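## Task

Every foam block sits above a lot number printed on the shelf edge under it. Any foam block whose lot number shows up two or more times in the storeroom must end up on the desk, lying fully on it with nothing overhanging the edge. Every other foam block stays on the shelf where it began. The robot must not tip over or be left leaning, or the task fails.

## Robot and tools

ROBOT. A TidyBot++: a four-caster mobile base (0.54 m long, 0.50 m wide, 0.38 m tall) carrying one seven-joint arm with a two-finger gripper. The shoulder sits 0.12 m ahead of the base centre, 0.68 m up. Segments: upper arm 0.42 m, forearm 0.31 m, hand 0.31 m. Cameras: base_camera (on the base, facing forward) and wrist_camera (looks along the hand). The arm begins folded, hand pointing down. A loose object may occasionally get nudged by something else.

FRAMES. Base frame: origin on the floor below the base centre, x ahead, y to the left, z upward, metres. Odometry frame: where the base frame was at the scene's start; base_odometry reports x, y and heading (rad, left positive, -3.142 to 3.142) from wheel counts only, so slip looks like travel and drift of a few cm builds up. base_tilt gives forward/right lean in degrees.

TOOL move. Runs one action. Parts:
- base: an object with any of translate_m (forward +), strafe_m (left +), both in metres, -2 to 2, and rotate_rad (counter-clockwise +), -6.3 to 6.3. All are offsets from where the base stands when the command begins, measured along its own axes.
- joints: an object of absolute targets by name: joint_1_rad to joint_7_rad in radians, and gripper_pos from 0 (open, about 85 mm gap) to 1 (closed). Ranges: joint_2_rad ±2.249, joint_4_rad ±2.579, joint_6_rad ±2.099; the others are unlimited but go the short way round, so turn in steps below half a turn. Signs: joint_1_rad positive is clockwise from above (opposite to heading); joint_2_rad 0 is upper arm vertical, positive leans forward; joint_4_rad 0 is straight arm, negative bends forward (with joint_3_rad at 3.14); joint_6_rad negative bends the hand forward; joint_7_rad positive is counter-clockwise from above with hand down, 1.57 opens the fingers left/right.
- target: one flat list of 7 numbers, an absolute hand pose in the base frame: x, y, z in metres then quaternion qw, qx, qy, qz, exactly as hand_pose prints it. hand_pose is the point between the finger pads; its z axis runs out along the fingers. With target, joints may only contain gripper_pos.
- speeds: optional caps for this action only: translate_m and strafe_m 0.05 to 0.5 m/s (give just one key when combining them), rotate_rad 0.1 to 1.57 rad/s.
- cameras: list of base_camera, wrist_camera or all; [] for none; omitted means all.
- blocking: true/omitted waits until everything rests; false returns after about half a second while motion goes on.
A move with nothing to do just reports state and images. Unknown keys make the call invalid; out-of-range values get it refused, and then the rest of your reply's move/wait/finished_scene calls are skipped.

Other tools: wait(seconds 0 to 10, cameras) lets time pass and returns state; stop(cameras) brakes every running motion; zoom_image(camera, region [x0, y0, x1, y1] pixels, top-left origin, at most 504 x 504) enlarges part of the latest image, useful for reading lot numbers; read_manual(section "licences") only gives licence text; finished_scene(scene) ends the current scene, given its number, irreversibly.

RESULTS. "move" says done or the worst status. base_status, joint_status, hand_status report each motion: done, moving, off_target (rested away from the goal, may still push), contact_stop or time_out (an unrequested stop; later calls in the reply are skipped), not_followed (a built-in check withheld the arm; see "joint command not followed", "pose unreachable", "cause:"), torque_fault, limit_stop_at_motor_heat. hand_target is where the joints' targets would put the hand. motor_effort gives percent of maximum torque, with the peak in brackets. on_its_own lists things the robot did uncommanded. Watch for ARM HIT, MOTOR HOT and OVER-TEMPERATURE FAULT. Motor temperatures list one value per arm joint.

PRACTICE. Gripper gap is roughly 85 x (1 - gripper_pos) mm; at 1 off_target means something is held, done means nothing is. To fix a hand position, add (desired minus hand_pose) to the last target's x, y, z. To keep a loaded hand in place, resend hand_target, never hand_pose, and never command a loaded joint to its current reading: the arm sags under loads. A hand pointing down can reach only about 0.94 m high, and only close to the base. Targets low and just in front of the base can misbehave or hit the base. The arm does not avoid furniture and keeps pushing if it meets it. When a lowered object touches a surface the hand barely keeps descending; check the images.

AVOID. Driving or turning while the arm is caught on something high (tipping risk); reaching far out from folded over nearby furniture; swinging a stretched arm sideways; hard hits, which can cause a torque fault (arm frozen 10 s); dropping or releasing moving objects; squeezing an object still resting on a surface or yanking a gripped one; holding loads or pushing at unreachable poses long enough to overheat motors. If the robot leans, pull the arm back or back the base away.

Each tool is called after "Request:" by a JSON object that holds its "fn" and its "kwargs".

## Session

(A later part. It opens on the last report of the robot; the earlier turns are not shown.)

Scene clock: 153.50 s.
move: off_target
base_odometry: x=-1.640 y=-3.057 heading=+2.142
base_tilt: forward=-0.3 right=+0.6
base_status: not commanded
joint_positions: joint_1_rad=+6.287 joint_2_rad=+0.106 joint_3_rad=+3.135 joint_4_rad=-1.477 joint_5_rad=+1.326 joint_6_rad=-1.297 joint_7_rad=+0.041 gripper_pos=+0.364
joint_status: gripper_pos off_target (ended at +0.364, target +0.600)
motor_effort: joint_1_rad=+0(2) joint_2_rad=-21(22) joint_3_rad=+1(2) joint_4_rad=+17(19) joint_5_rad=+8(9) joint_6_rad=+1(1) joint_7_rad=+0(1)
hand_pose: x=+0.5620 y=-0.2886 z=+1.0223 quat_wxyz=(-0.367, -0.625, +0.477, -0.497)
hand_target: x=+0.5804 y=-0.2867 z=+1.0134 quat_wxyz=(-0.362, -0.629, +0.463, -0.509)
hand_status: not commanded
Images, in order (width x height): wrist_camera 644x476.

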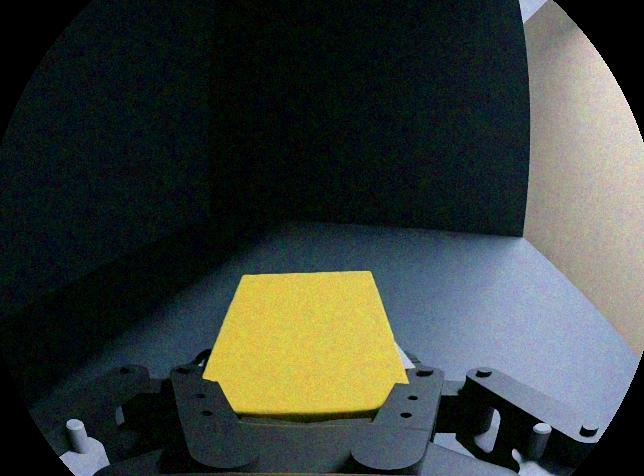

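Request:
{"fn": "move", "kwargs": {"joints": {"gripper_pos":0.7,"joint_2_rad":0.125,"joint_4_rad":-1.2,"joint_6_rad":-1.29}, "cameras": ["wrist_camera"]}}

Request:
{"fn": "move", "kwargs": {"base": {"translate_m":-0.3}, "speeds": {"translate_m":0.25}, "cameras": ["wrist_camera"]}}

Scene clock: 155.03 s.
move: off_target
base_odometry: x=-1.640 y=-3.057 heading=+2.142
base_tilt: forward=-0.3 right=+0.6
base_status: not commanded
joint_positions: joint_1_rad=+6.287 joint_2_rad=+0.110 joint_3_rad=+3.135 joint_4_rad=-1.215 joint_5_rad=+1.326 joint_6_rad=-1.297 joint_7_rad=+0.041 gripper_pos=+0.364
joint_status: gripper_pos off_target (ended at +0.364, target +0.700); the others done
motor_effort: joint_1_rad=+0(1) joint_2_rad=-22(24) joint_3_rad=+1(1) joint_4_rad=+18(20) joint_5_rad=+9(10) joint_6_rad=+3(3) joint_7_rad=+0(1)
hand_pose: x=+0.5701 y=-0.2887 z=+1.1263 quat_wxyz=(-0.303, -0.556, +0.521, -0.573)
hand_target: x=+0.5762 y=-0.2904 z=+1.1343 quat_wxyz=(-0.299, -0.540, +0.524, -0.587)
hand_status: not commanded
Images, in order (width x height): wrist_camera 644x476.

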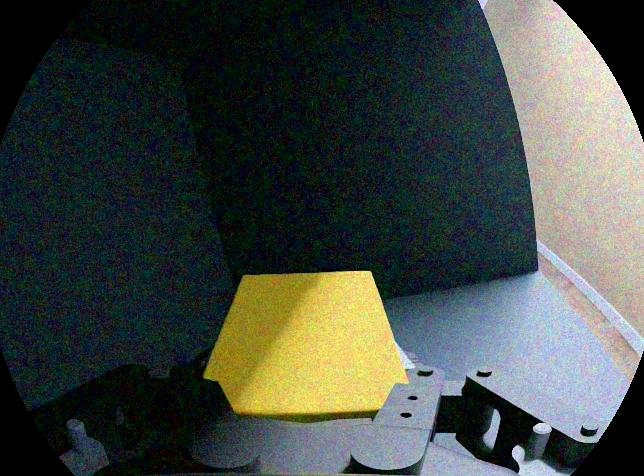

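Scene clock: 157.03 s.
move: done
base_odometry: x=-1.478 y=-3.309 heading=+2.142
base_tilt: forward=-0.3 right=+0.6
base_status: done
joint_positions: joint_1_rad=+6.286 joint_2_rad=+0.112 joint_3_rad=+3.135 joint_4_rad=-1.214 joint_5_rad=+1.326 joint_6_rad=-1.297 joint_7_rad=+0.041 gripper_pos=+0.364
joint_status: not commanded
motor_effort: joint_1_rad=+0(2) joint_2_rad=-22(27) joint_3_rad=+1(2) joint_4_rad=+18(20) joint_5_rad=+9(10) joint_6_rad=+3(4) joint_7_rad=+0(1)
hand_pose: x=+0.5713 y=-0.2886 z=+1.1256 quat_wxyz=(-0.303, -0.557, +0.520, -0.572)
hand_target: x=+0.5762 y=-0.2904 z=+1.1343 quat_wxyz=(-0.299, -0.540, +0.524, -0.587)
hand_status: not commanded
Images, in order (width x height): wrist_camera 644x476.

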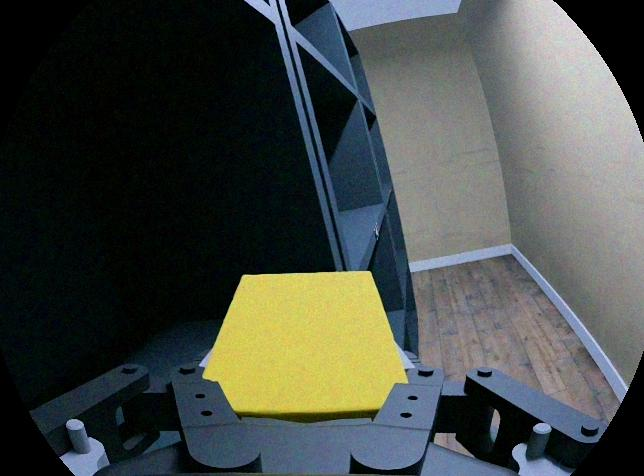

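Request:
{"fn": "move", "kwargs": {"joints": {"joint_2_rad":-0.7,"joint_4_rad":-2.2,"joint_6_rad":-0.9}, "cameras": []}}

Request:
{"fn": "move", "kwargs": {"joints": {"joint_2_rad":-0.9,"joint_4_rad":-2.52,"joint_5_rad":0,"joint_6_rad":-0.85,"joint_7_rad":1.6}}}

Scene clock: 159.50 s.
move: done
base_odometry: x=-1.478 y=-3.309 heading=+2.142
base_tilt: forward=-0.4 right=+0.6
base_status: not commanded
joint_positions: joint_1_rad=+6.286 joint_2_rad=-0.684 joint_3_rad=+3.135 joint_4_rad=-2.171 joint_5_rad=+1.326 joint_6_rad=-0.955 joint_7_rad=+0.041 gripper_pos=+0.364
joint_status: all done
motor_effort: joint_1_rad=-1(1) joint_2_rad=+3(23) joint_3_rad=-2(2) joint_4_rad=+19(22) joint_5_rad=+8(9) joint_6_rad=+2(4) joint_7_rad=+0(1)
hand_pose: x=+0.3510 y=-0.2439 z=+0.9887 quat_wxyz=(-0.242, -0.646, +0.394, -0.607)
hand_target: x=+0.3586 y=-0.2365 z=+0.9874 quat_wxyz=(-0.224, -0.645, +0.382, -0.623)
hand_status: not commanded

Scene clock: 161.77 s.
move: done
base_odometry: x=-1.478 y=-3.309 heading=+2.142
base_tilt: forward=-0.4 right=+0.6
base_status: not commanded
joint_positions: joint_1_rad=+6.286 joint_2_rad=-0.880 joint_3_rad=+3.135 joint_4_rad=-2.495 joint_5_rad=+0.072 joint_6_rad=-0.905 joint_7_rad=+1.555 gripper_pos=+0.364
joint_status: all done
motor_effort: joint_1_rad=+0(1) joint_2_rad=+9(9) joint_3_rad=+1(2) joint_4_rad=+20(22) joint_5_rad=+1(9) joint_6_rad=+6(6) joint_7_rad=+0(1)
hand_pose: x=+0.2900 y=-0.0162 z=+0.6836 quat_wxyz=(-0.034, -0.951, -0.006, -0.306)
hand_target: x=+0.2971 y=+0.0016 z=+0.6842 quat_wxyz=(-0.005, -0.944, -0.015, -0.330)
hand_status: not commanded
pictures: base_camera, wrist_camera
Images, in order (width x height): base_camera 644x364, wrist_camera 644x476.

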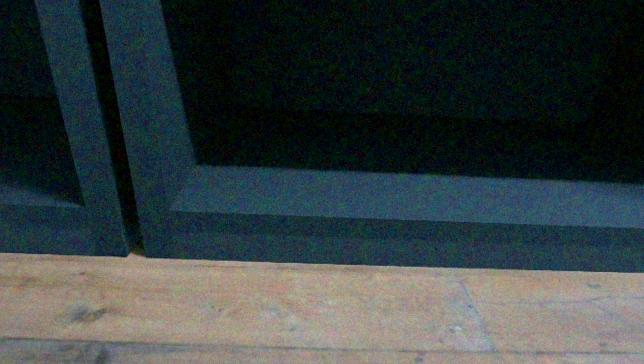

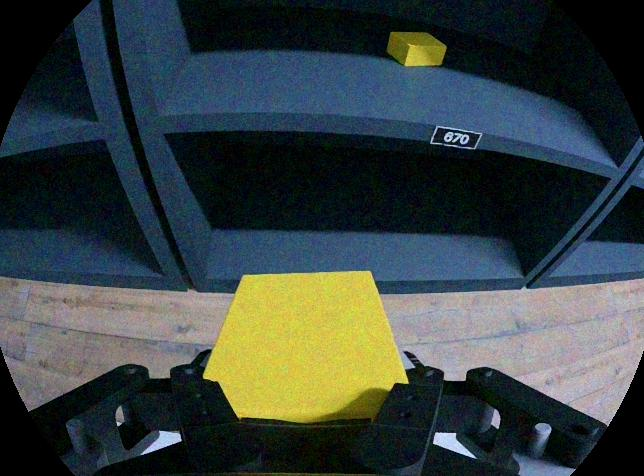

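Request:
{"fn": "move", "kwargs": {"base": {"strafe_m":-1.9}}}

Scene clock: 166.60 s.
move: done
base_odometry: x=+0.121 y=-2.282 heading=+2.142
base_tilt: forward=-0.4 right=+0.6
base_status: done
joint_positions: joint_1_rad=+6.286 joint_2_rad=-0.881 joint_3_rad=+3.135 joint_4_rad=-2.495 joint_5_rad=+0.066 joint_6_rad=-0.904 joint_7_rad=+1.557 gripper_pos=+0.364
joint_status: not commanded
motor_effort: joint_1_rad=-1(1) joint_2_rad=+8(10) joint_3_rad=+1(2) joint_4_rad=+20(22) joint_5_rad=+1(2) joint_6_rad=+6(6) joint_7_rad=+0(1)
hand_pose: x=+0.2902 y=-0.0146 z=+0.6838 quat_wxyz=(-0.031, -0.951, -0.006, -0.307)
hand_target: x=+0.2971 y=+0.0016 z=+0.6842 quat_wxyz=(-0.005, -0.944, -0.015, -0.330)
hand_status: not commanded
pictures: base_camera, wrist_camera
Images, in order (width x height): base_camera 644x364, wrist_camera 644x476.

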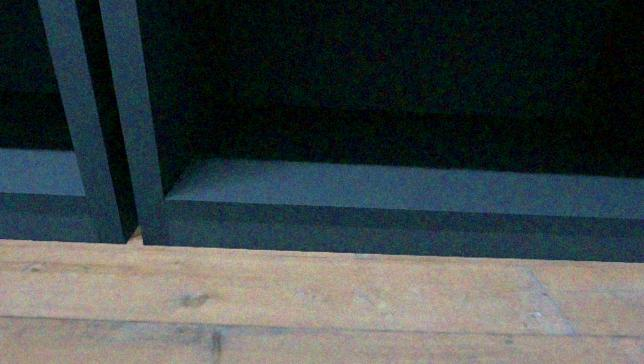

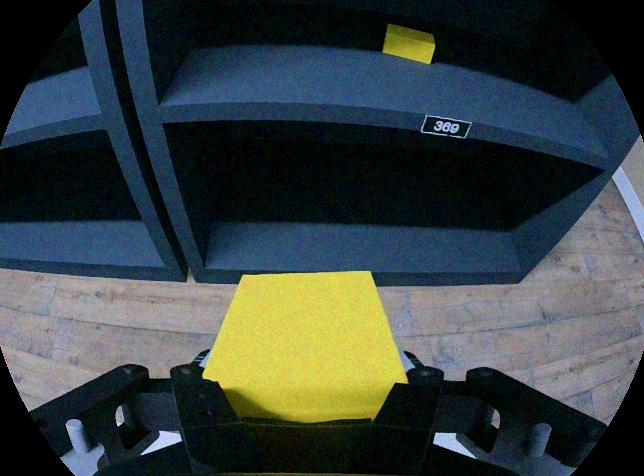

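Request:
{"fn": "move", "kwargs": {"base": {"strafe_m":-0.95,"rotate_rad":-0.035}}}

Scene clock: 174.73 s.
move: done
base_odometry: x=+0.920 y=-1.768 heading=+2.106
base_tilt: forward=-0.4 right=+0.6
base_status: done
joint_positions: joint_1_rad=+6.286 joint_2_rad=-0.882 joint_3_rad=+3.135 joint_4_rad=-2.495 joint_5_rad=+0.063 joint_6_rad=-0.904 joint_7_rad=+1.557 gripper_pos=+0.364
joint_status: not commanded
motor_effort: joint_1_rad=-1(2) joint_2_rad=+9(10) joint_3_rad=+1(2) joint_4_rad=+21(21) joint_5_rad=+1(2) joint_6_rad=+6(6) joint_7_rad=+0(1)
hand_pose: x=+0.2904 y=-0.0139 z=+0.6840 quat_wxyz=(-0.030, -0.951, -0.006, -0.307)
hand_target: x=+0.2971 y=+0.0016 z=+0.6842 quat_wxyz=(-0.005, -0.944, -0.015, -0.330)
hand_status: not commanded
pictures: base_camera, wrist_camera
Images, in order (width x height): base_camera 644x364, wrist_camera 644x476.

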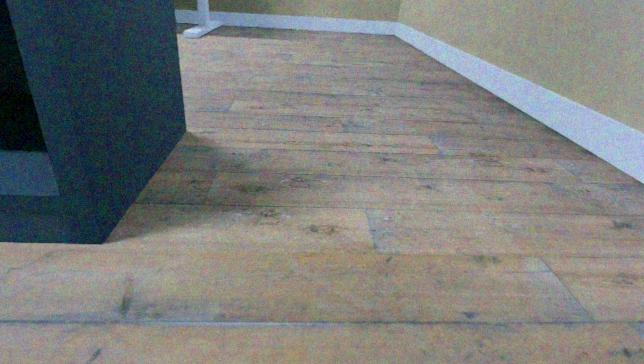

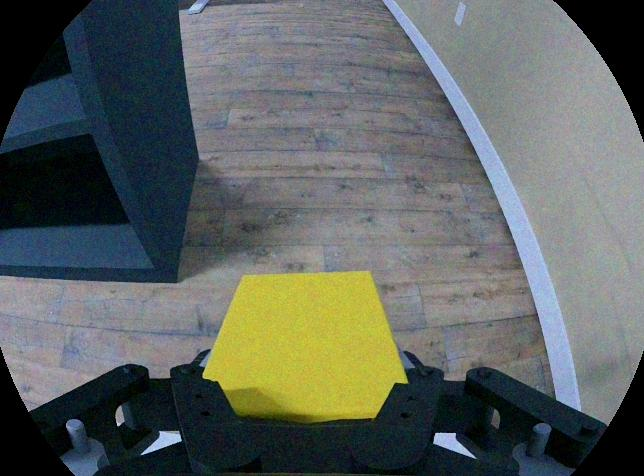

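Request:
{"fn": "move", "kwargs": {"base": {"translate_m":1.5}, "cameras": []}}

Request:
{"fn": "move", "kwargs": {"base": {"strafe_m":0.9}}}

Scene clock: 178.90 s.
move: done
base_odometry: x=+0.155 y=-0.477 heading=+2.105
base_tilt: forward=-0.4 right=+0.6
base_status: done
joint_positions: joint_1_rad=+6.286 joint_2_rad=-0.886 joint_3_rad=+3.135 joint_4_rad=-2.495 joint_5_rad=+0.063 joint_6_rad=-0.900 joint_7_rad=+1.557 gripper_pos=+0.364
joint_status: not commanded
motor_effort: joint_1_rad=-1(1) joint_2_rad=+9(10) joint_3_rad=+1(1) joint_4_rad=+20(22) joint_5_rad=+1(1) joint_6_rad=+6(7) joint_7_rad=+0(1)
hand_pose: x=+0.2913 y=-0.0138 z=+0.6854 quat_wxyz=(-0.030, -0.950, -0.006, -0.311)
hand_target: x=+0.2971 y=+0.0016 z=+0.6842 quat_wxyz=(-0.005, -0.944, -0.015, -0.330)
hand_status: not commanded

Scene clock: 181.83 s.
move: done
base_odometry: x=-0.619 y=-0.936 heading=+2.104
base_tilt: forward=-0.4 right=+0.6
base_status: done
joint_positions: joint_1_rad=+6.286 joint_2_rad=-0.886 joint_3_rad=+3.135 joint_4_rad=-2.495 joint_5_rad=+0.062 joint_6_rad=-0.900 joint_7_rad=+1.557 gripper_pos=+0.364
joint_status: not commanded
motor_effort: joint_1_rad=+0(1) joint_2_rad=+9(9) joint_3_rad=+1(1) joint_4_rad=+21(22) joint_5_rad=+1(2) joint_6_rad=+6(6) joint_7_rad=+0(1)
hand_pose: x=+0.2913 y=-0.0137 z=+0.6854 quat_wxyz=(-0.029, -0.950, -0.006, -0.311)
hand_target: x=+0.2971 y=+0.0016 z=+0.6842 quat_wxyz=(-0.005, -0.944, -0.015, -0.330)
hand_status: not commanded
pictures: base_camera, wrist_camera
Images, in order (width x height): base_camera 644x364, wrist_camera 644x476.

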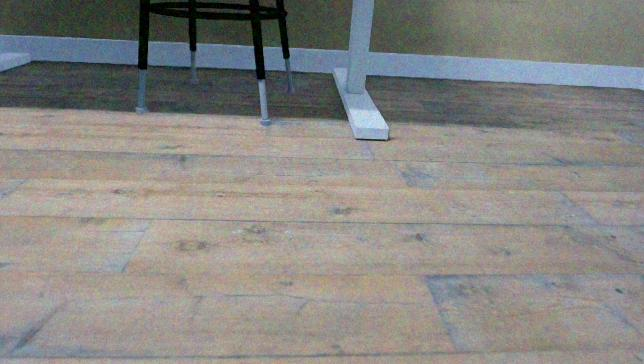

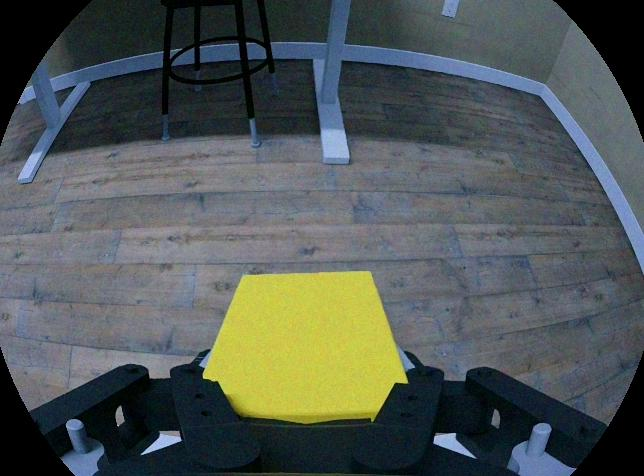

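Request:
{"fn": "move", "kwargs": {"target": [0.4,0,1.1,0,0.843,0,0.537], "cameras": ["wrist_camera"]}}

Scene clock: 184.37 s.
move: done
base_odometry: x=-0.619 y=-0.936 heading=+2.104
base_tilt: forward=-0.4 right=+0.6
base_status: not commanded
joint_positions: joint_1_rad=+6.286 joint_2_rad=-0.624 joint_3_rad=+3.135 joint_4_rad=-1.487 joint_5_rad=+0.062 joint_6_rad=-1.095 joint_7_rad=+1.557 gripper_pos=+0.364
joint_status: not commanded
motor_effort: joint_1_rad=+0(1) joint_2_rad=+4(9) joint_3_rad=+1(1) joint_4_rad=+19(23) joint_5_rad=+1(1) joint_6_rad=+8(9) joint_7_rad=+0(1)
hand_pose: x=+0.3997 y=-0.0138 z=+1.1108 quat_wxyz=(-0.028, -0.829, +0.007, -0.558)
hand_target: x=+0.4000 y=+0.0000 z=+1.1000 quat_wxyz=(+0.000, -0.843, +0.000, -0.537)
hand_status: done (0.017 m and 4.4 deg from the pose sent, 0.429 m and 28.9 deg at the start)
Images, in order (width x height): wrist_camera 644x476.

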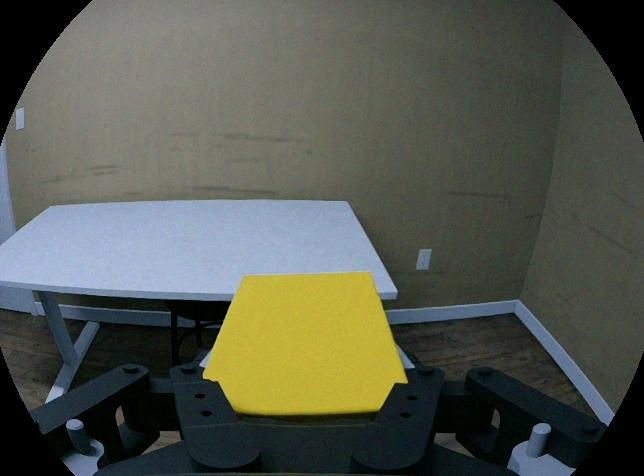

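Request:
{"fn": "move", "kwargs": {"base": {"translate_m":0.42,"strafe_m":0.12}, "cameras": []}}

Request:
{"fn": "move", "kwargs": {"target": [0.76,0,0.92,0,0.793,0,0.609]}}

Scene clock: 186.57 s.
move: done
base_odometry: x=-0.936 y=-0.635 heading=+2.105
base_tilt: forward=-0.3 right=+0.6
base_status: done
joint_positions: joint_1_rad=+6.286 joint_2_rad=-0.600 joint_3_rad=+3.136 joint_4_rad=-1.484 joint_5_rad=+0.062 joint_6_rad=-1.098 joint_7_rad=+1.557 gripper_pos=+0.364
joint_status: not commanded
motor_effort: joint_1_rad=+0(1) joint_2_rad=+2(9) joint_3_rad=+1(2) joint_4_rad=+18(20) joint_5_rad=+1(2) joint_6_rad=+8(9) joint_7_rad=+0(1)
hand_pose: x=+0.4093 y=-0.0140 z=+1.1045 quat_wxyz=(-0.028, -0.836, +0.008, -0.548)
hand_target: x=+0.4000 y=+0.0000 z=+1.1000 quat_wxyz=(+0.000, -0.843, +0.000, -0.537)
hand_status: not commanded

Scene clock: 188.97 s.
move: done
base_odometry: x=-0.936 y=-0.635 heading=+2.105
base_tilt: forward=-0.3 right=+0.6
base_status: not commanded
joint_positions: joint_1_rad=+6.287 joint_2_rad=+0.086 joint_3_rad=+3.136 joint_4_rad=-1.765 joint_5_rad=+0.062 joint_6_rad=+0.004 joint_7_rad=+1.557 gripper_pos=+0.364
joint_status: not commanded
motor_effort: joint_1_rad=+0(1) joint_2_rad=-24(26) joint_3_rad=+0(1) joint_4_rad=+22(24) joint_5_rad=+1(1) joint_6_rad=+9(9) joint_7_rad=+0(1)
hand_pose: x=+0.7565 y=+0.0026 z=+0.9295 quat_wxyz=(-0.014, -0.797, -0.020, -0.603)
hand_target: x=+0.7600 y=+0.0000 z=+0.9200 quat_wxyz=(+0.000, -0.793, +0.000, -0.609)
hand_status: done (0.010 m and 2.9 deg from the pose sent, 0.397 m and 9.2 deg at the start)
pictures: base_camera, wrist_camera
Images, in order (width x height): base_camera 644x364, wrist_camera 644x476.

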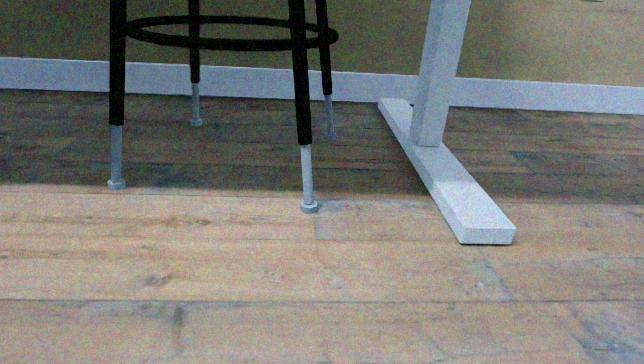

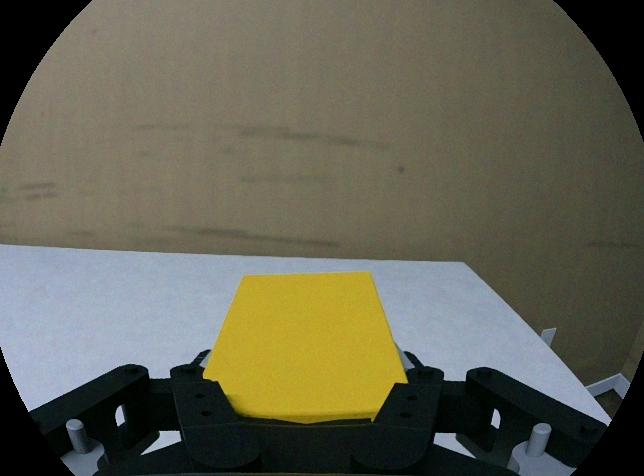

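Request:
{"fn": "move", "kwargs": {"target": [0.78,0,0.82,0,0.793,0,0.609], "cameras": ["wrist_camera"]}}

Request:
{"fn": "move", "kwargs": {"target": [0.78,0,0.78,0,0.793,0,0.609], "cameras": ["wrist_camera"]}}

Scene clock: 190.63 s.
move: done
base_odometry: x=-0.936 y=-0.635 heading=+2.105
base_tilt: forward=-0.3 right=+0.6
base_status: not commanded
joint_positions: joint_1_rad=+6.287 joint_2_rad=+0.252 joint_3_rad=+3.136 joint_4_rad=-1.932 joint_5_rad=+0.062 joint_6_rad=+0.322 joint_7_rad=+1.557 gripper_pos=+0.364
joint_status: not commanded
motor_effort: joint_1_rad=+0(1) joint_2_rad=-28(32) joint_3_rad=+0(0) joint_4_rad=+20(22) joint_5_rad=+1(1) joint_6_rad=+8(10) joint_7_rad=-1(1)
hand_pose: x=+0.7790 y=+0.0084 z=+0.8186 quat_wxyz=(-0.004, -0.802, -0.024, -0.597)
hand_target: x=+0.7800 y=+0.0000 z=+0.8200 quat_wxyz=(+0.000, -0.793, +0.000, -0.609)
hand_status: done (0.009 m and 3.3 deg from the pose sent, 0.112 m and 2.9 deg at the start)
Images, in order (width x height): wrist_camera 644x476.

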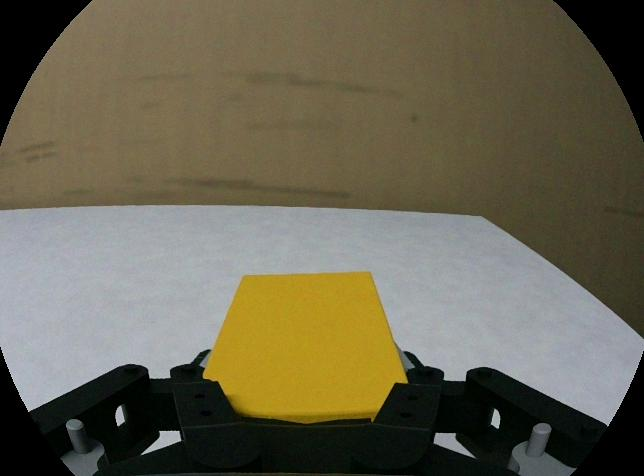

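Scene clock: 191.77 s.
move: done
base_odometry: x=-0.936 y=-0.635 heading=+2.105
base_tilt: forward=-0.3 right=+0.6
base_status: not commanded
joint_positions: joint_1_rad=+6.287 joint_2_rad=+0.310 joint_3_rad=+3.136 joint_4_rad=-1.993 joint_5_rad=+0.062 joint_6_rad=+0.461 joint_7_rad=+1.557 gripper_pos=+0.364
joint_status: not commanded
motor_effort: joint_1_rad=+0(1) joint_2_rad=-28(30) joint_3_rad=+0(0) joint_4_rad=+18(20) joint_5_rad=+0(1) joint_6_rad=+9(10) joint_7_rad=+0(1)
hand_pose: x=+0.7807 y=+0.0109 z=+0.7881 quat_wxyz=(+0.000, -0.796, -0.025, -0.604)
hand_target: x=+0.7800 y=+0.0000 z=+0.7800 quat_wxyz=(+0.000, -0.793, +0.000, -0.609)
hand_status: done (0.014 m and 2.9 deg from the pose sent, 0.040 m and 3.3 deg at the start)
Images, in order (width x height): wrist_camera 644x476.

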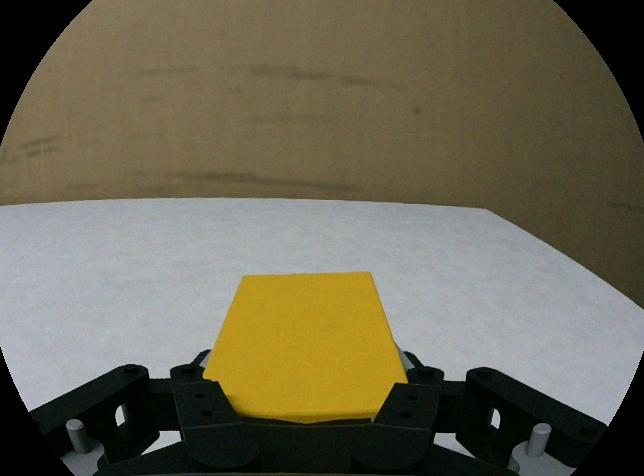

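Request:
{"fn": "move", "kwargs": {"target": [0.78,0,0.765,0,0.793,0,0.609], "cameras": ["wrist_camera"]}}

Scene clock: 192.60 s.
move: done
base_odometry: x=-0.936 y=-0.635 heading=+2.105
base_tilt: forward=-0.3 right=+0.6
base_status: not commanded
joint_positions: joint_1_rad=+6.287 joint_2_rad=+0.333 joint_3_rad=+3.139 joint_4_rad=-2.013 joint_5_rad=+0.062 joint_6_rad=+0.514 joint_7_rad=+1.557 gripper_pos=+0.364
joint_status: not commanded
motor_effort: joint_1_rad=-1(1) joint_2_rad=-29(30) joint_3_rad=+0(0) joint_4_rad=+18(19) joint_5_rad=+1(1) joint_6_rad=+9(9) joint_7_rad=+0(1)
hand_pose: x=+0.7816 y=+0.0098 z=+0.7790 quat_wxyz=(+0.000, -0.793, -0.024, -0.609)
hand_target: x=+0.7800 y=+0.0000 z=+0.7650 quat_wxyz=(+0.000, -0.793, +0.000, -0.609)
hand_status: done (0.017 m and 2.8 deg from the pose sent, 0.026 m and 2.9 deg at the start)
Images, in order (width x height): wrist_camera 644x476.

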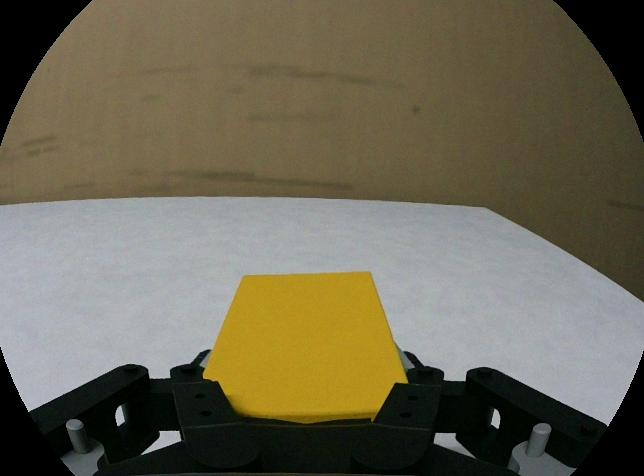

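Continue down.

Request:
{"fn": "move", "kwargs": {"target": [0.78,0,0.75,0,0.793,0,0.609], "cameras": []}}

Request:
{"fn": "move", "kwargs": {"target": [0.78,0,0.735,0,0.793,0,0.609], "cameras": ["wrist_camera"]}}

Scene clock: 194.40 s.
move: done
base_odometry: x=-0.936 y=-0.635 heading=+2.105
base_tilt: forward=-0.3 right=+0.6
base_status: not commanded
joint_positions: joint_1_rad=+6.287 joint_2_rad=+0.363 joint_3_rad=+3.140 joint_4_rad=-2.032 joint_5_rad=+0.062 joint_6_rad=+0.565 joint_7_rad=+1.557 gripper_pos=+0.364
joint_status: not commanded
motor_effort: joint_1_rad=+0(1) joint_2_rad=-29(31) joint_3_rad=+0(0) joint_4_rad=+17(18) joint_5_rad=+0(1) joint_6_rad=+9(9) joint_7_rad=+0(1)
hand_pose: x=+0.7824 y=+0.0104 z=+0.7643 quat_wxyz=(+0.001, -0.793, -0.024, -0.609)
hand_target: x=+0.7800 y=+0.0000 z=+0.7500 quat_wxyz=(+0.000, -0.793, +0.000, -0.609)
hand_status: done (0.018 m and 2.8 deg from the pose sent, 0.031 m and 2.8 deg at the start)

Scene clock: 195.10 s.
move: done
base_odometry: x=-0.936 y=-0.635 heading=+2.105
base_tilt: forward=-0.3 right=+0.6
base_status: not commanded
joint_positions: joint_1_rad=+6.287 joint_2_rad=+0.390 joint_3_rad=+3.141 joint_4_rad=-2.050 joint_5_rad=+0.062 joint_6_rad=+0.616 joint_7_rad=+1.557 gripper_pos=+0.364
joint_status: not commanded
motor_effort: joint_1_rad=-1(1) joint_2_rad=-28(30) joint_3_rad=-1(1) joint_4_rad=+15(18) joint_5_rad=+1(1) joint_6_rad=+7(9) joint_7_rad=+0(1)
hand_pose: x=+0.7830 y=+0.0107 z=+0.7529 quat_wxyz=(+0.002, -0.790, -0.024, -0.612)
hand_target: x=+0.7800 y=+0.0000 z=+0.7350 quat_wxyz=(+0.000, -0.793, +0.000, -0.609)
hand_status: done (0.021 m and 2.8 deg from the pose sent, 0.031 m and 2.8 deg at the start)
Images, in order (width x height): wrist_camera 644x476.

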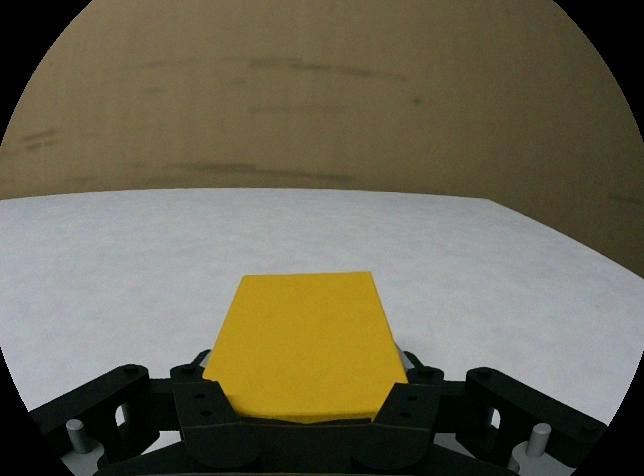

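Request:
{"fn": "move", "kwargs": {"target": [0.78,0,0.718,0,0.793,0,0.609], "cameras": ["wrist_camera"]}}

Scene clock: 195.87 s.
move: off_target
base_odometry: x=-0.936 y=-0.635 heading=+2.105
base_tilt: forward=-0.3 right=+0.6
base_status: not commanded
joint_positions: joint_1_rad=+6.287 joint_2_rad=+0.406 joint_3_rad=+3.142 joint_4_rad=-2.066 joint_5_rad=+0.062 joint_6_rad=+0.680 joint_7_rad=+1.557 gripper_pos=+0.364
joint_status: not commanded
motor_effort: joint_1_rad=+0(1) joint_2_rad=-26(28) joint_3_rad=+0(0) joint_4_rad=+15(16) joint_5_rad=+1(1) joint_6_rad=+7(9) joint_7_rad=+0(0)
hand_pose: x=+0.7836 y=+0.0110 z=+0.7535 quat_wxyz=(+0.003, -0.781, -0.024, -0.625)
hand_target: x=+0.7800 y=+0.0000 z=+0.7180 quat_wxyz=(+0.000, -0.793, +0.000, -0.609)
hand_status: off_target (0.037 m and 3.6 deg from the pose sent, 0.037 m and 2.8 deg at the start)
Images, in order (width x height): wrist_camera 644x476.

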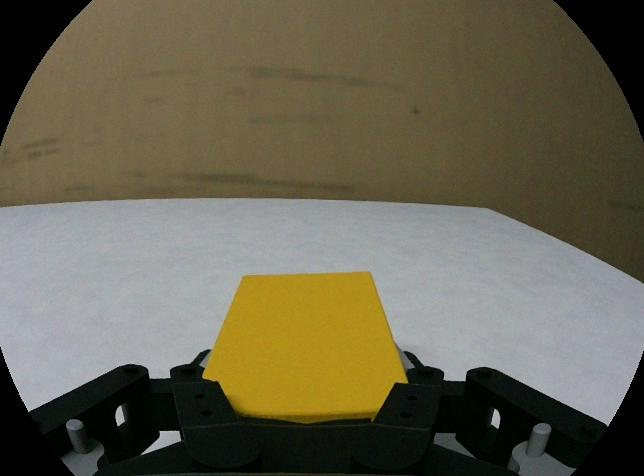

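Request:
{"fn": "move", "kwargs": {"target": [0.78,0,0.73,0,0.793,0,0.609], "cameras": []}}

Request:
{"fn": "move", "kwargs": {"joints": {"gripper_pos":0.0}, "cameras": ["wrist_camera"]}}

Request:
{"fn": "move", "kwargs": {"target": [0.77,0,0.85,0,0.793,0,0.609], "cameras": ["wrist_camera"]}}

Request:
{"fn": "move", "kwargs": {"base": {"translate_m":-0.35}, "cameras": ["wrist_camera"]}}

Scene clock: 196.73 s.
move: done
base_odometry: x=-0.936 y=-0.635 heading=+2.105
base_tilt: forward=-0.3 right=+0.6
base_status: not commanded
joint_positions: joint_1_rad=+6.287 joint_2_rad=+0.404 joint_3_rad=+3.142 joint_4_rad=-2.066 joint_5_rad=+0.062 joint_6_rad=+0.679 joint_7_rad=+1.557 gripper_pos=+0.364
joint_status: not commanded
motor_effort: joint_1_rad=-1(1) joint_2_rad=-27(28) joint_3_rad=+0(0) joint_4_rad=+14(16) joint_5_rad=+1(1) joint_6_rad=+7(8) joint_7_rad=+0(0)
hand_pose: x=+0.7834 y=+0.0110 z=+0.7539 quat_wxyz=(+0.003, -0.781, -0.024, -0.624)
hand_target: x=+0.7800 y=+0.0000 z=+0.7300 quat_wxyz=(+0.000, -0.793, +0.000, -0.609)
hand_status: done (0.026 m and 3.6 deg from the pose sent, 0.026 m and 3.6 deg at the start)

Scene clock: 197.67 s.
move: done
base_odometry: x=-0.936 y=-0.635 heading=+2.105
base_tilt: forward=-0.3 right=+0.6
base_status: not commanded
joint_positions: joint_1_rad=+6.286 joint_2_rad=+0.405 joint_3_rad=+3.142 joint_4_rad=-2.066 joint_5_rad=+0.062 joint_6_rad=+0.679 joint_7_rad=+1.557 gripper_pos=+0.000
joint_status: all done
motor_effort: joint_1_rad=+0(2) joint_2_rad=-27(29) joint_3_rad=+0(2) joint_4_rad=+14(15) joint_5_rad=+1(1) joint_6_rad=+7(8) joint_7_rad=+0(0)
hand_pose: x=+0.7835 y=+0.0109 z=+0.7538 quat_wxyz=(+0.003, -0.781, -0.024, -0.624)
hand_target: x=+0.7800 y=+0.0000 z=+0.7300 quat_wxyz=(+0.000, -0.793, +0.000, -0.609)
hand_status: not commanded
Images, in order (width x height): wrist_camera 644x476.

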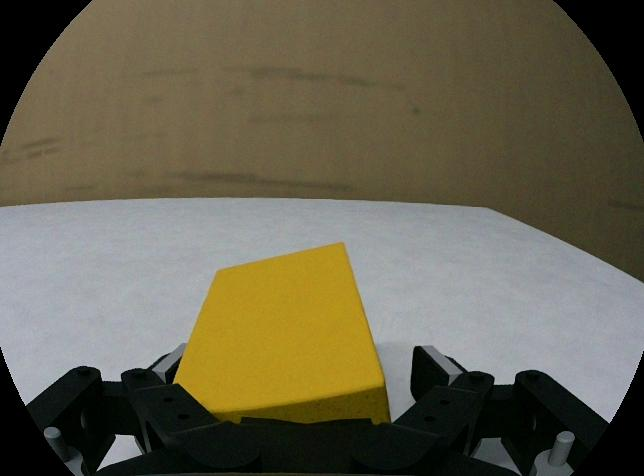

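Scene clock: 199.27 s.
move: done
base_odometry: x=-0.936 y=-0.635 heading=+2.105
base_tilt: forward=-0.3 right=+0.6
base_status: not commanded
joint_positions: joint_1_rad=+6.286 joint_2_rad=+0.185 joint_3_rad=+3.142 joint_4_rad=-1.931 joint_5_rad=+0.062 joint_6_rad=+0.338 joint_7_rad=+1.557 gripper_pos=+0.000
joint_status: not commanded
motor_effort: joint_1_rad=+0(1) joint_2_rad=-26(32) joint_3_rad=+0(0) joint_4_rad=+19(20) joint_5_rad=+1(1) joint_6_rad=+9(10) joint_7_rad=+0(1)
hand_pose: x=+0.7696 y=+0.0052 z=+0.8682 quat_wxyz=(-0.007, -0.776, -0.022, -0.630)
hand_target: x=+0.7700 y=+0.0000 z=+0.8500 quat_wxyz=(+0.000, -0.793, +0.000, -0.609)
hand_status: done (0.019 m and 4.1 deg from the pose sent, 0.098 m and 3.6 deg at the start)
Images, in order (width x height): wrist_camera 644x476.

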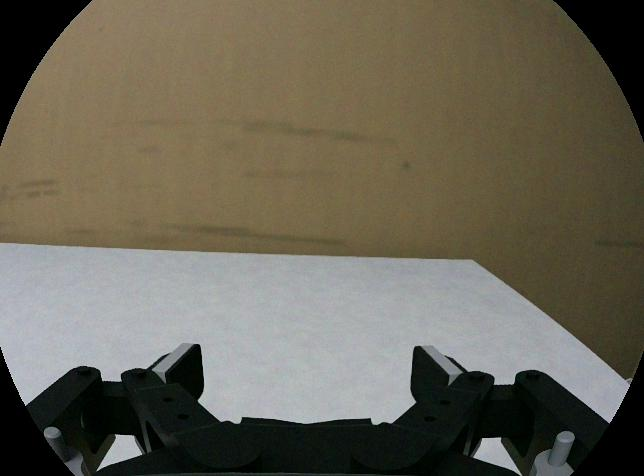

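Scene clock: 201.27 s.
move: done
base_odometry: x=-0.758 y=-0.937 heading=+2.105
base_tilt: forward=-0.3 right=+0.6
base_status: done
joint_positions: joint_1_rad=+6.286 joint_2_rad=+0.181 joint_3_rad=+3.142 joint_4_rad=-1.931 joint_5_rad=+0.062 joint_6_rad=+0.332 joint_7_rad=+1.557 gripper_pos=+0.000
joint_status: not commanded
motor_effort: joint_1_rad=-1(2) joint_2_rad=-26(29) joint_3_rad=+0(2) joint_4_rad=+19(22) joint_5_rad=+1(1) joint_6_rad=+9(10) joint_7_rad=+0(1)
hand_pose: x=+0.7687 y=+0.0051 z=+0.8691 quat_wxyz=(-0.008, -0.777, -0.022, -0.629)
hand_target: x=+0.7700 y=+0.0000 z=+0.8500 quat_wxyz=(+0.000, -0.793, +0.000, -0.609)
hand_status: not commanded
Images, in order (width x height): wrist_camera 644x476.

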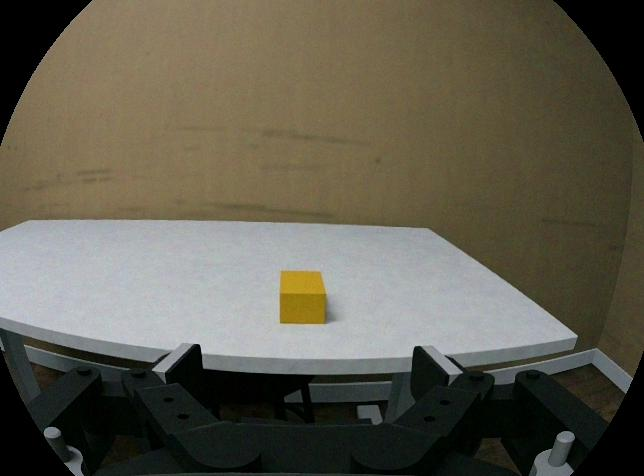

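Request:
{"fn": "move", "kwargs": {"joints": {"joint_2_rad":-0.9,"joint_4_rad":-2.5,"joint_5_rad":0,"joint_6_rad":-0.2}, "cameras": []}}

Request:
{"fn": "move", "kwargs": {"base": {"rotate_rad":1.571}}}

Scene clock: 203.90 s.
move: done
base_odometry: x=-0.758 y=-0.936 heading=+2.105
base_tilt: forward=-0.4 right=+0.6
base_status: not commanded
joint_positions: joint_1_rad=+6.286 joint_2_rad=-0.884 joint_3_rad=+3.142 joint_4_rad=-2.469 joint_5_rad=+0.062 joint_6_rad=-0.149 joint_7_rad=+1.557 gripper_pos=+0.000
joint_status: all done
motor_effort: joint_1_rad=-1(1) joint_2_rad=+7(27) joint_3_rad=+1(1) joint_4_rad=+22(24) joint_5_rad=+1(2) joint_6_rad=+8(10) joint_7_rad=+0(1)
hand_pose: x=+0.4151 y=-0.0027 z=+0.8936 quat_wxyz=(-0.020, -0.762, -0.013, -0.647)
hand_target: x=+0.4068 y=-0.0002 z=+0.8635 quat_wxyz=(+0.006, -0.783, +0.009, -0.622)
hand_status: not commanded

Scene clock: 206.20 s.
move: done
base_odometry: x=-0.758 y=-0.936 heading=-2.608
base_tilt: forward=-0.4 right=+0.6
base_status: done
joint_positions: joint_1_rad=+6.286 joint_2_rad=-0.884 joint_3_rad=+3.142 joint_4_rad=-2.469 joint_5_rad=+0.062 joint_6_rad=-0.152 joint_7_rad=+1.557 gripper_pos=+0.000
joint_status: not commanded
motor_effort: joint_1_rad=-1(1) joint_2_rad=+6(7) joint_3_rad=+1(2) joint_4_rad=+23(23) joint_5_rad=+1(1) joint_6_rad=+8(10) joint_7_rad=+0(1)
hand_pose: x=+0.4150 y=-0.0028 z=+0.8929 quat_wxyz=(-0.020, -0.763, -0.013, -0.646)
hand_target: x=+0.4068 y=-0.0002 z=+0.8635 quat_wxyz=(+0.006, -0.783, +0.009, -0.622)
hand_status: not commanded
pictures: base_camera, wrist_camera
Images, in order (width x height): base_camera 644x364, wrist_camera 644x476.

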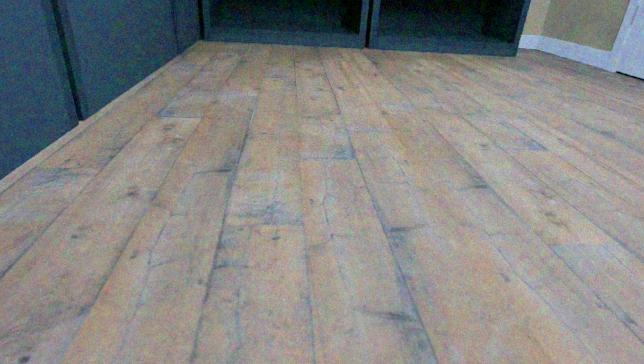

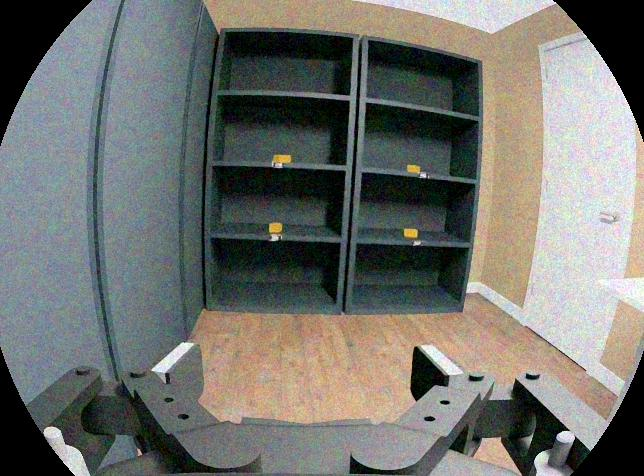

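Request:
{"fn": "move", "kwargs": {"base": {"translate_m":1.35,"strafe_m":0.2}, "joints": {"joint_6_rad":-0.3}}}

Request:
{"fn": "zoom_image", "kwargs": {"camera": "wrist_camera", "region": [200, 40, 400, 400]}}

Scene clock: 209.87 s.
move: done
base_odometry: x=-1.819 y=-1.795 heading=-2.607
base_tilt: forward=-0.3 right=+0.6
base_status: done
joint_positions: joint_1_rad=+6.286 joint_2_rad=-0.890 joint_3_rad=+3.142 joint_4_rad=-2.478 joint_5_rad=+0.062 joint_6_rad=-0.267 joint_7_rad=+1.557 gripper_pos=+0.000
joint_status: all done
motor_effort: joint_1_rad=-1(1) joint_2_rad=+7(10) joint_3_rad=+1(1) joint_4_rad=+23(24) joint_5_rad=+1(1) joint_6_rad=+8(10) joint_7_rad=+0(1)
hand_pose: x=+0.4051 y=-0.0049 z=+0.8543 quat_wxyz=(-0.021, -0.800, -0.012, -0.600)
hand_target: x=+0.3983 y=+0.0000 z=+0.8336 quat_wxyz=(+0.006, -0.813, +0.009, -0.582)
hand_status: not commanded
pictures: base_camera, wrist_camera
Images, in order (width x height): base_camera 644x364, wrist_camera 644x476.

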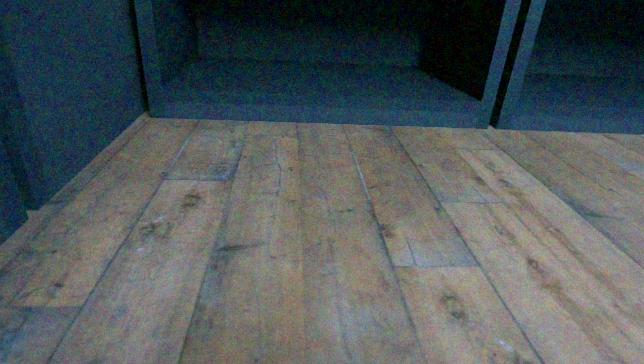

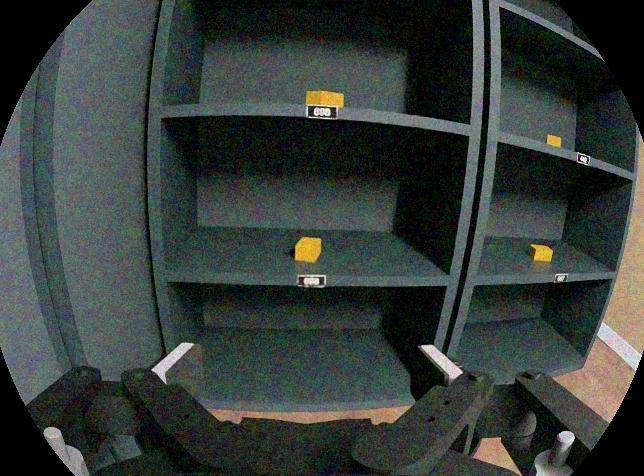

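Scaled by 1.400.

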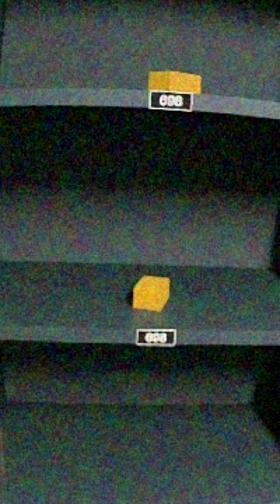

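Request:
{"fn": "move", "kwargs": {"base": {"translate_m":0.45}, "joints": {"joint_6_rad":-0.75}, "cameras": ["wrist_camera"]}}

Request:
{"fn": "zoom_image", "kwargs": {"camera": "wrist_camera", "region": [250, 100, 390, 300]}}

Request:
{"fn": "move", "kwargs": {"joints": {"joint_6_rad":0.1}, "cameras": ["wrist_camera"]}}

Scene clock: 212.20 s.
move: done
base_odometry: x=-2.206 y=-2.025 heading=-2.606
base_tilt: forward=-0.4 right=+0.6
base_status: done
joint_positions: joint_1_rad=+6.286 joint_2_rad=-0.893 joint_3_rad=+3.142 joint_4_rad=-2.484 joint_5_rad=+0.062 joint_6_rad=-0.706 joint_7_rad=+1.557 gripper_pos=+0.000
joint_status: all done
motor_effort: joint_1_rad=-1(1) joint_2_rad=+7(10) joint_3_rad=+1(1) joint_4_rad=+21(24) joint_5_rad=+1(1) joint_6_rad=+7(9) joint_7_rad=+0(1)
hand_pose: x=+0.3384 y=-0.0119 z=+0.7330 quat_wxyz=(-0.025, -0.912, -0.005, -0.410)
hand_target: x=+0.3252 y=+0.0007 z=+0.7155 quat_wxyz=(+0.005, -0.923, +0.009, -0.386)
hand_status: not commanded
Images, in order (width x height): wrist_camera 644x476.

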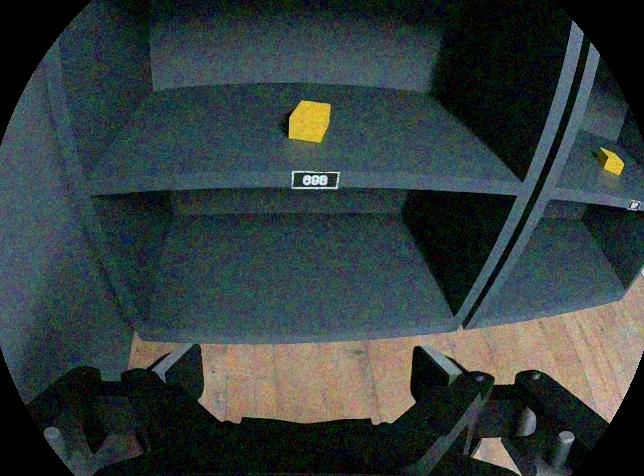

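Scaled by 2.520.

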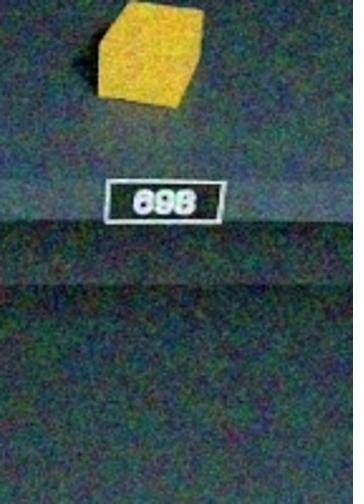

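Scene clock: 213.73 s.
move: done
base_odometry: x=-2.206 y=-2.025 heading=-2.606
base_tilt: forward=-0.3 right=+0.6
base_status: not commanded
joint_positions: joint_1_rad=+6.286 joint_2_rad=-0.893 joint_3_rad=+3.142 joint_4_rad=-2.485 joint_5_rad=+0.062 joint_6_rad=+0.050 joint_7_rad=+1.557 gripper_pos=+0.000
joint_status: all done
motor_effort: joint_1_rad=+0(1) joint_2_rad=+6(8) joint_3_rad=+1(1) joint_4_rad=+23(24) joint_5_rad=+1(1) joint_6_rad=+9(10) joint_7_rad=+0(1)
hand_pose: x=+0.4168 y=+0.0010 z=+0.9478 quat_wxyz=(-0.017, -0.697, -0.016, -0.717)
hand_target: x=+0.4142 y=-0.0006 z=+0.9563 quat_wxyz=(+0.006, -0.682, +0.008, -0.732)
hand_status: not commanded
Images, in order (width x height): wrist_camera 644x476.

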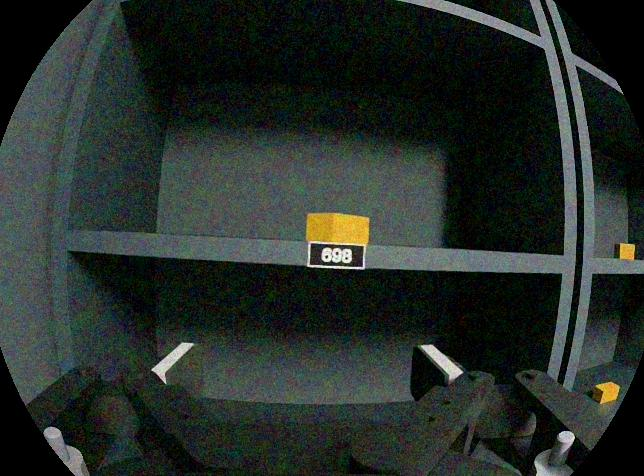

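Request:
{"fn": "move", "kwargs": {"base": {"translate_m":0.12}, "joints": {"joint_6_rad":-0.95}, "cameras": ["wrist_camera"]}}

Request:
{"fn": "zoom_image", "kwargs": {"camera": "wrist_camera", "region": [240, 30, 400, 260]}}

Scene clock: 215.57 s.
move: done
base_odometry: x=-2.309 y=-2.086 heading=-2.606
base_tilt: forward=-0.3 right=+0.6
base_status: done
joint_positions: joint_1_rad=+6.286 joint_2_rad=-0.895 joint_3_rad=+3.142 joint_4_rad=-2.486 joint_5_rad=+0.062 joint_6_rad=-0.903 joint_7_rad=+1.557 gripper_pos=+0.000
joint_status: all done
motor_effort: joint_1_rad=+0(1) joint_2_rad=+9(9) joint_3_rad=+1(1) joint_4_rad=+20(24) joint_5_rad=+1(1) joint_6_rad=+6(10) joint_7_rad=+0(1)
hand_pose: x=+0.2928 y=-0.0143 z=+0.6908 quat_wxyz=(-0.027, -0.948, -0.002, -0.318)
hand_target: x=+0.2773 y=+0.0010 z=+0.6759 quat_wxyz=(+0.004, -0.957, +0.009, -0.291)
hand_status: not commanded
Images, in order (width x height): wrist_camera 644x476.

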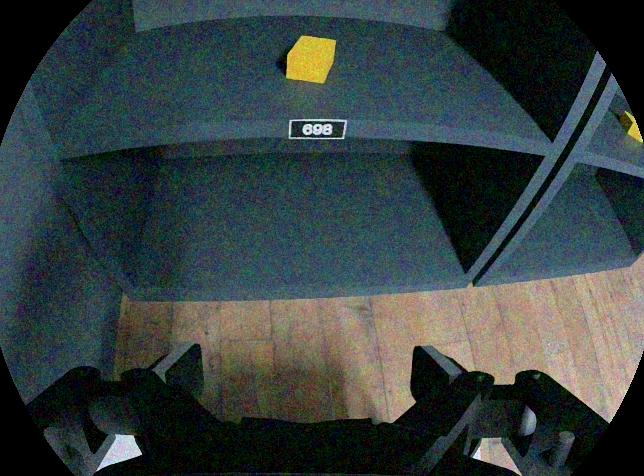

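Scaled by 2.191.

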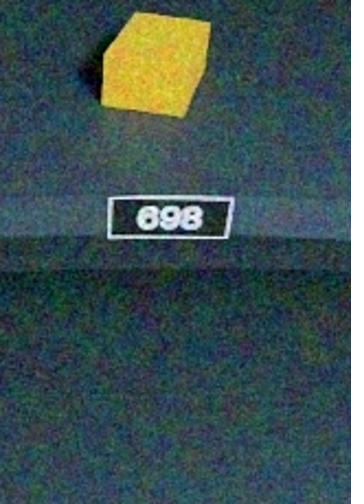

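Request:
{"fn": "move", "kwargs": {"target": [0.52,0,0.8,0,0.843,0,0.537]}}

Scene clock: 218.30 s.
move: done
base_odometry: x=-2.309 y=-2.086 heading=-2.606
base_tilt: forward=-0.3 right=+0.6
base_status: not commanded
joint_positions: joint_1_rad=+6.286 joint_2_rad=-0.415 joint_3_rad=+3.142 joint_4_rad=-2.439 joint_5_rad=+0.062 joint_6_rad=-0.040 joint_7_rad=+1.557 gripper_pos=+0.000
joint_status: not commanded
motor_effort: joint_1_rad=-1(1) joint_2_rad=-5(10) joint_3_rad=+1(1) joint_4_rad=+20(22) joint_5_rad=+1(1) joint_6_rad=+7(8) joint_7_rad=+0(1)
hand_pose: x=+0.5061 y=-0.0010 z=+0.7816 quat_wxyz=(-0.014, -0.858, -0.018, -0.513)
hand_target: x=+0.5200 y=+0.0000 z=+0.8000 quat_wxyz=(+0.000, -0.843, +0.000, -0.537)
hand_status: done (0.023 m and 4.2 deg from the pose sent, 0.253 m and 28.1 deg at the start)
pictures: base_camera, wrist_camera
Images, in order (width x height): base_camera 644x364, wrist_camera 644x476.

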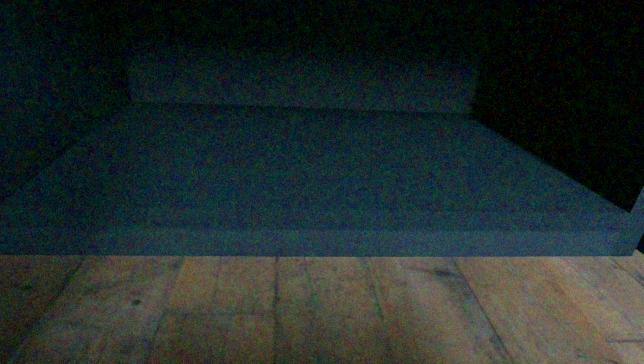

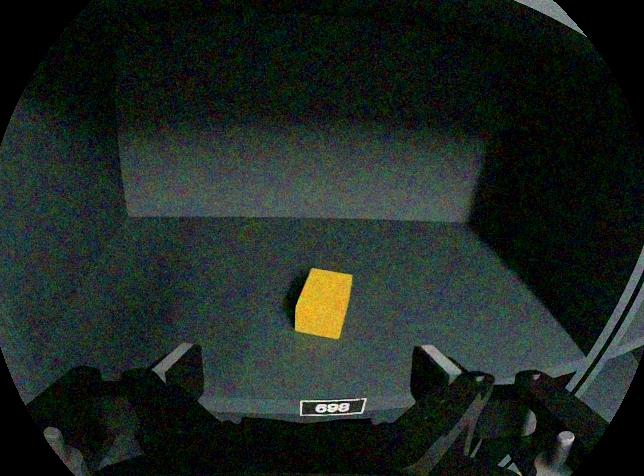

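Request:
{"fn": "move", "kwargs": {"target": [0.69,-0.005,0.735,0.084,0.833,-0.132,0.531], "cameras": ["wrist_camera"]}}

Scene clock: 221.97 s.
move: done
base_odometry: x=-2.309 y=-2.086 heading=-2.606
base_tilt: forward=-0.3 right=+0.6
base_status: not commanded
joint_positions: joint_1_rad=+5.830 joint_2_rad=+0.205 joint_3_rad=+3.375 joint_4_rad=-2.170 joint_5_rad=-0.993 joint_6_rad=+0.475 joint_7_rad=+2.224 gripper_pos=+0.000
joint_status: not commanded
motor_effort: joint_1_rad=-1(1) joint_2_rad=-22(24) joint_3_rad=+1(2) joint_4_rad=+16(21) joint_5_rad=+3(3) joint_6_rad=+6(8) joint_7_rad=+0(1)
hand_pose: x=+0.6854 y=+0.0104 z=+0.7305 quat_wxyz=(-0.059, -0.842, +0.112, -0.524)
hand_target: x=+0.6900 y=-0.0050 z=+0.7350 quat_wxyz=(-0.084, -0.833, +0.132, -0.531)
hand_status: done (0.017 m and 3.9 deg from the pose sent, 0.190 m and 19.3 deg at the start)
Images, in order (width x height): wrist_camera 644x476.

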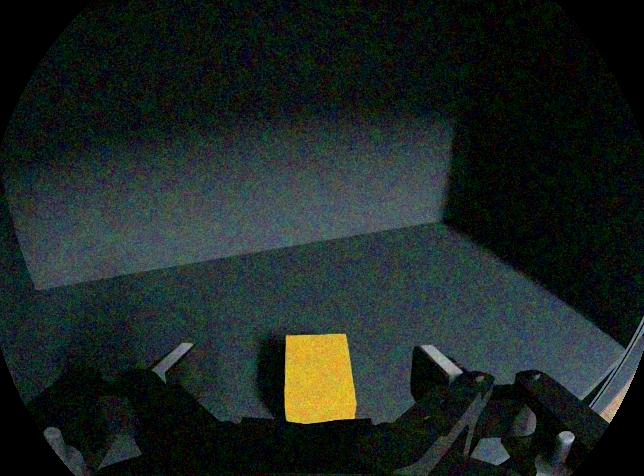

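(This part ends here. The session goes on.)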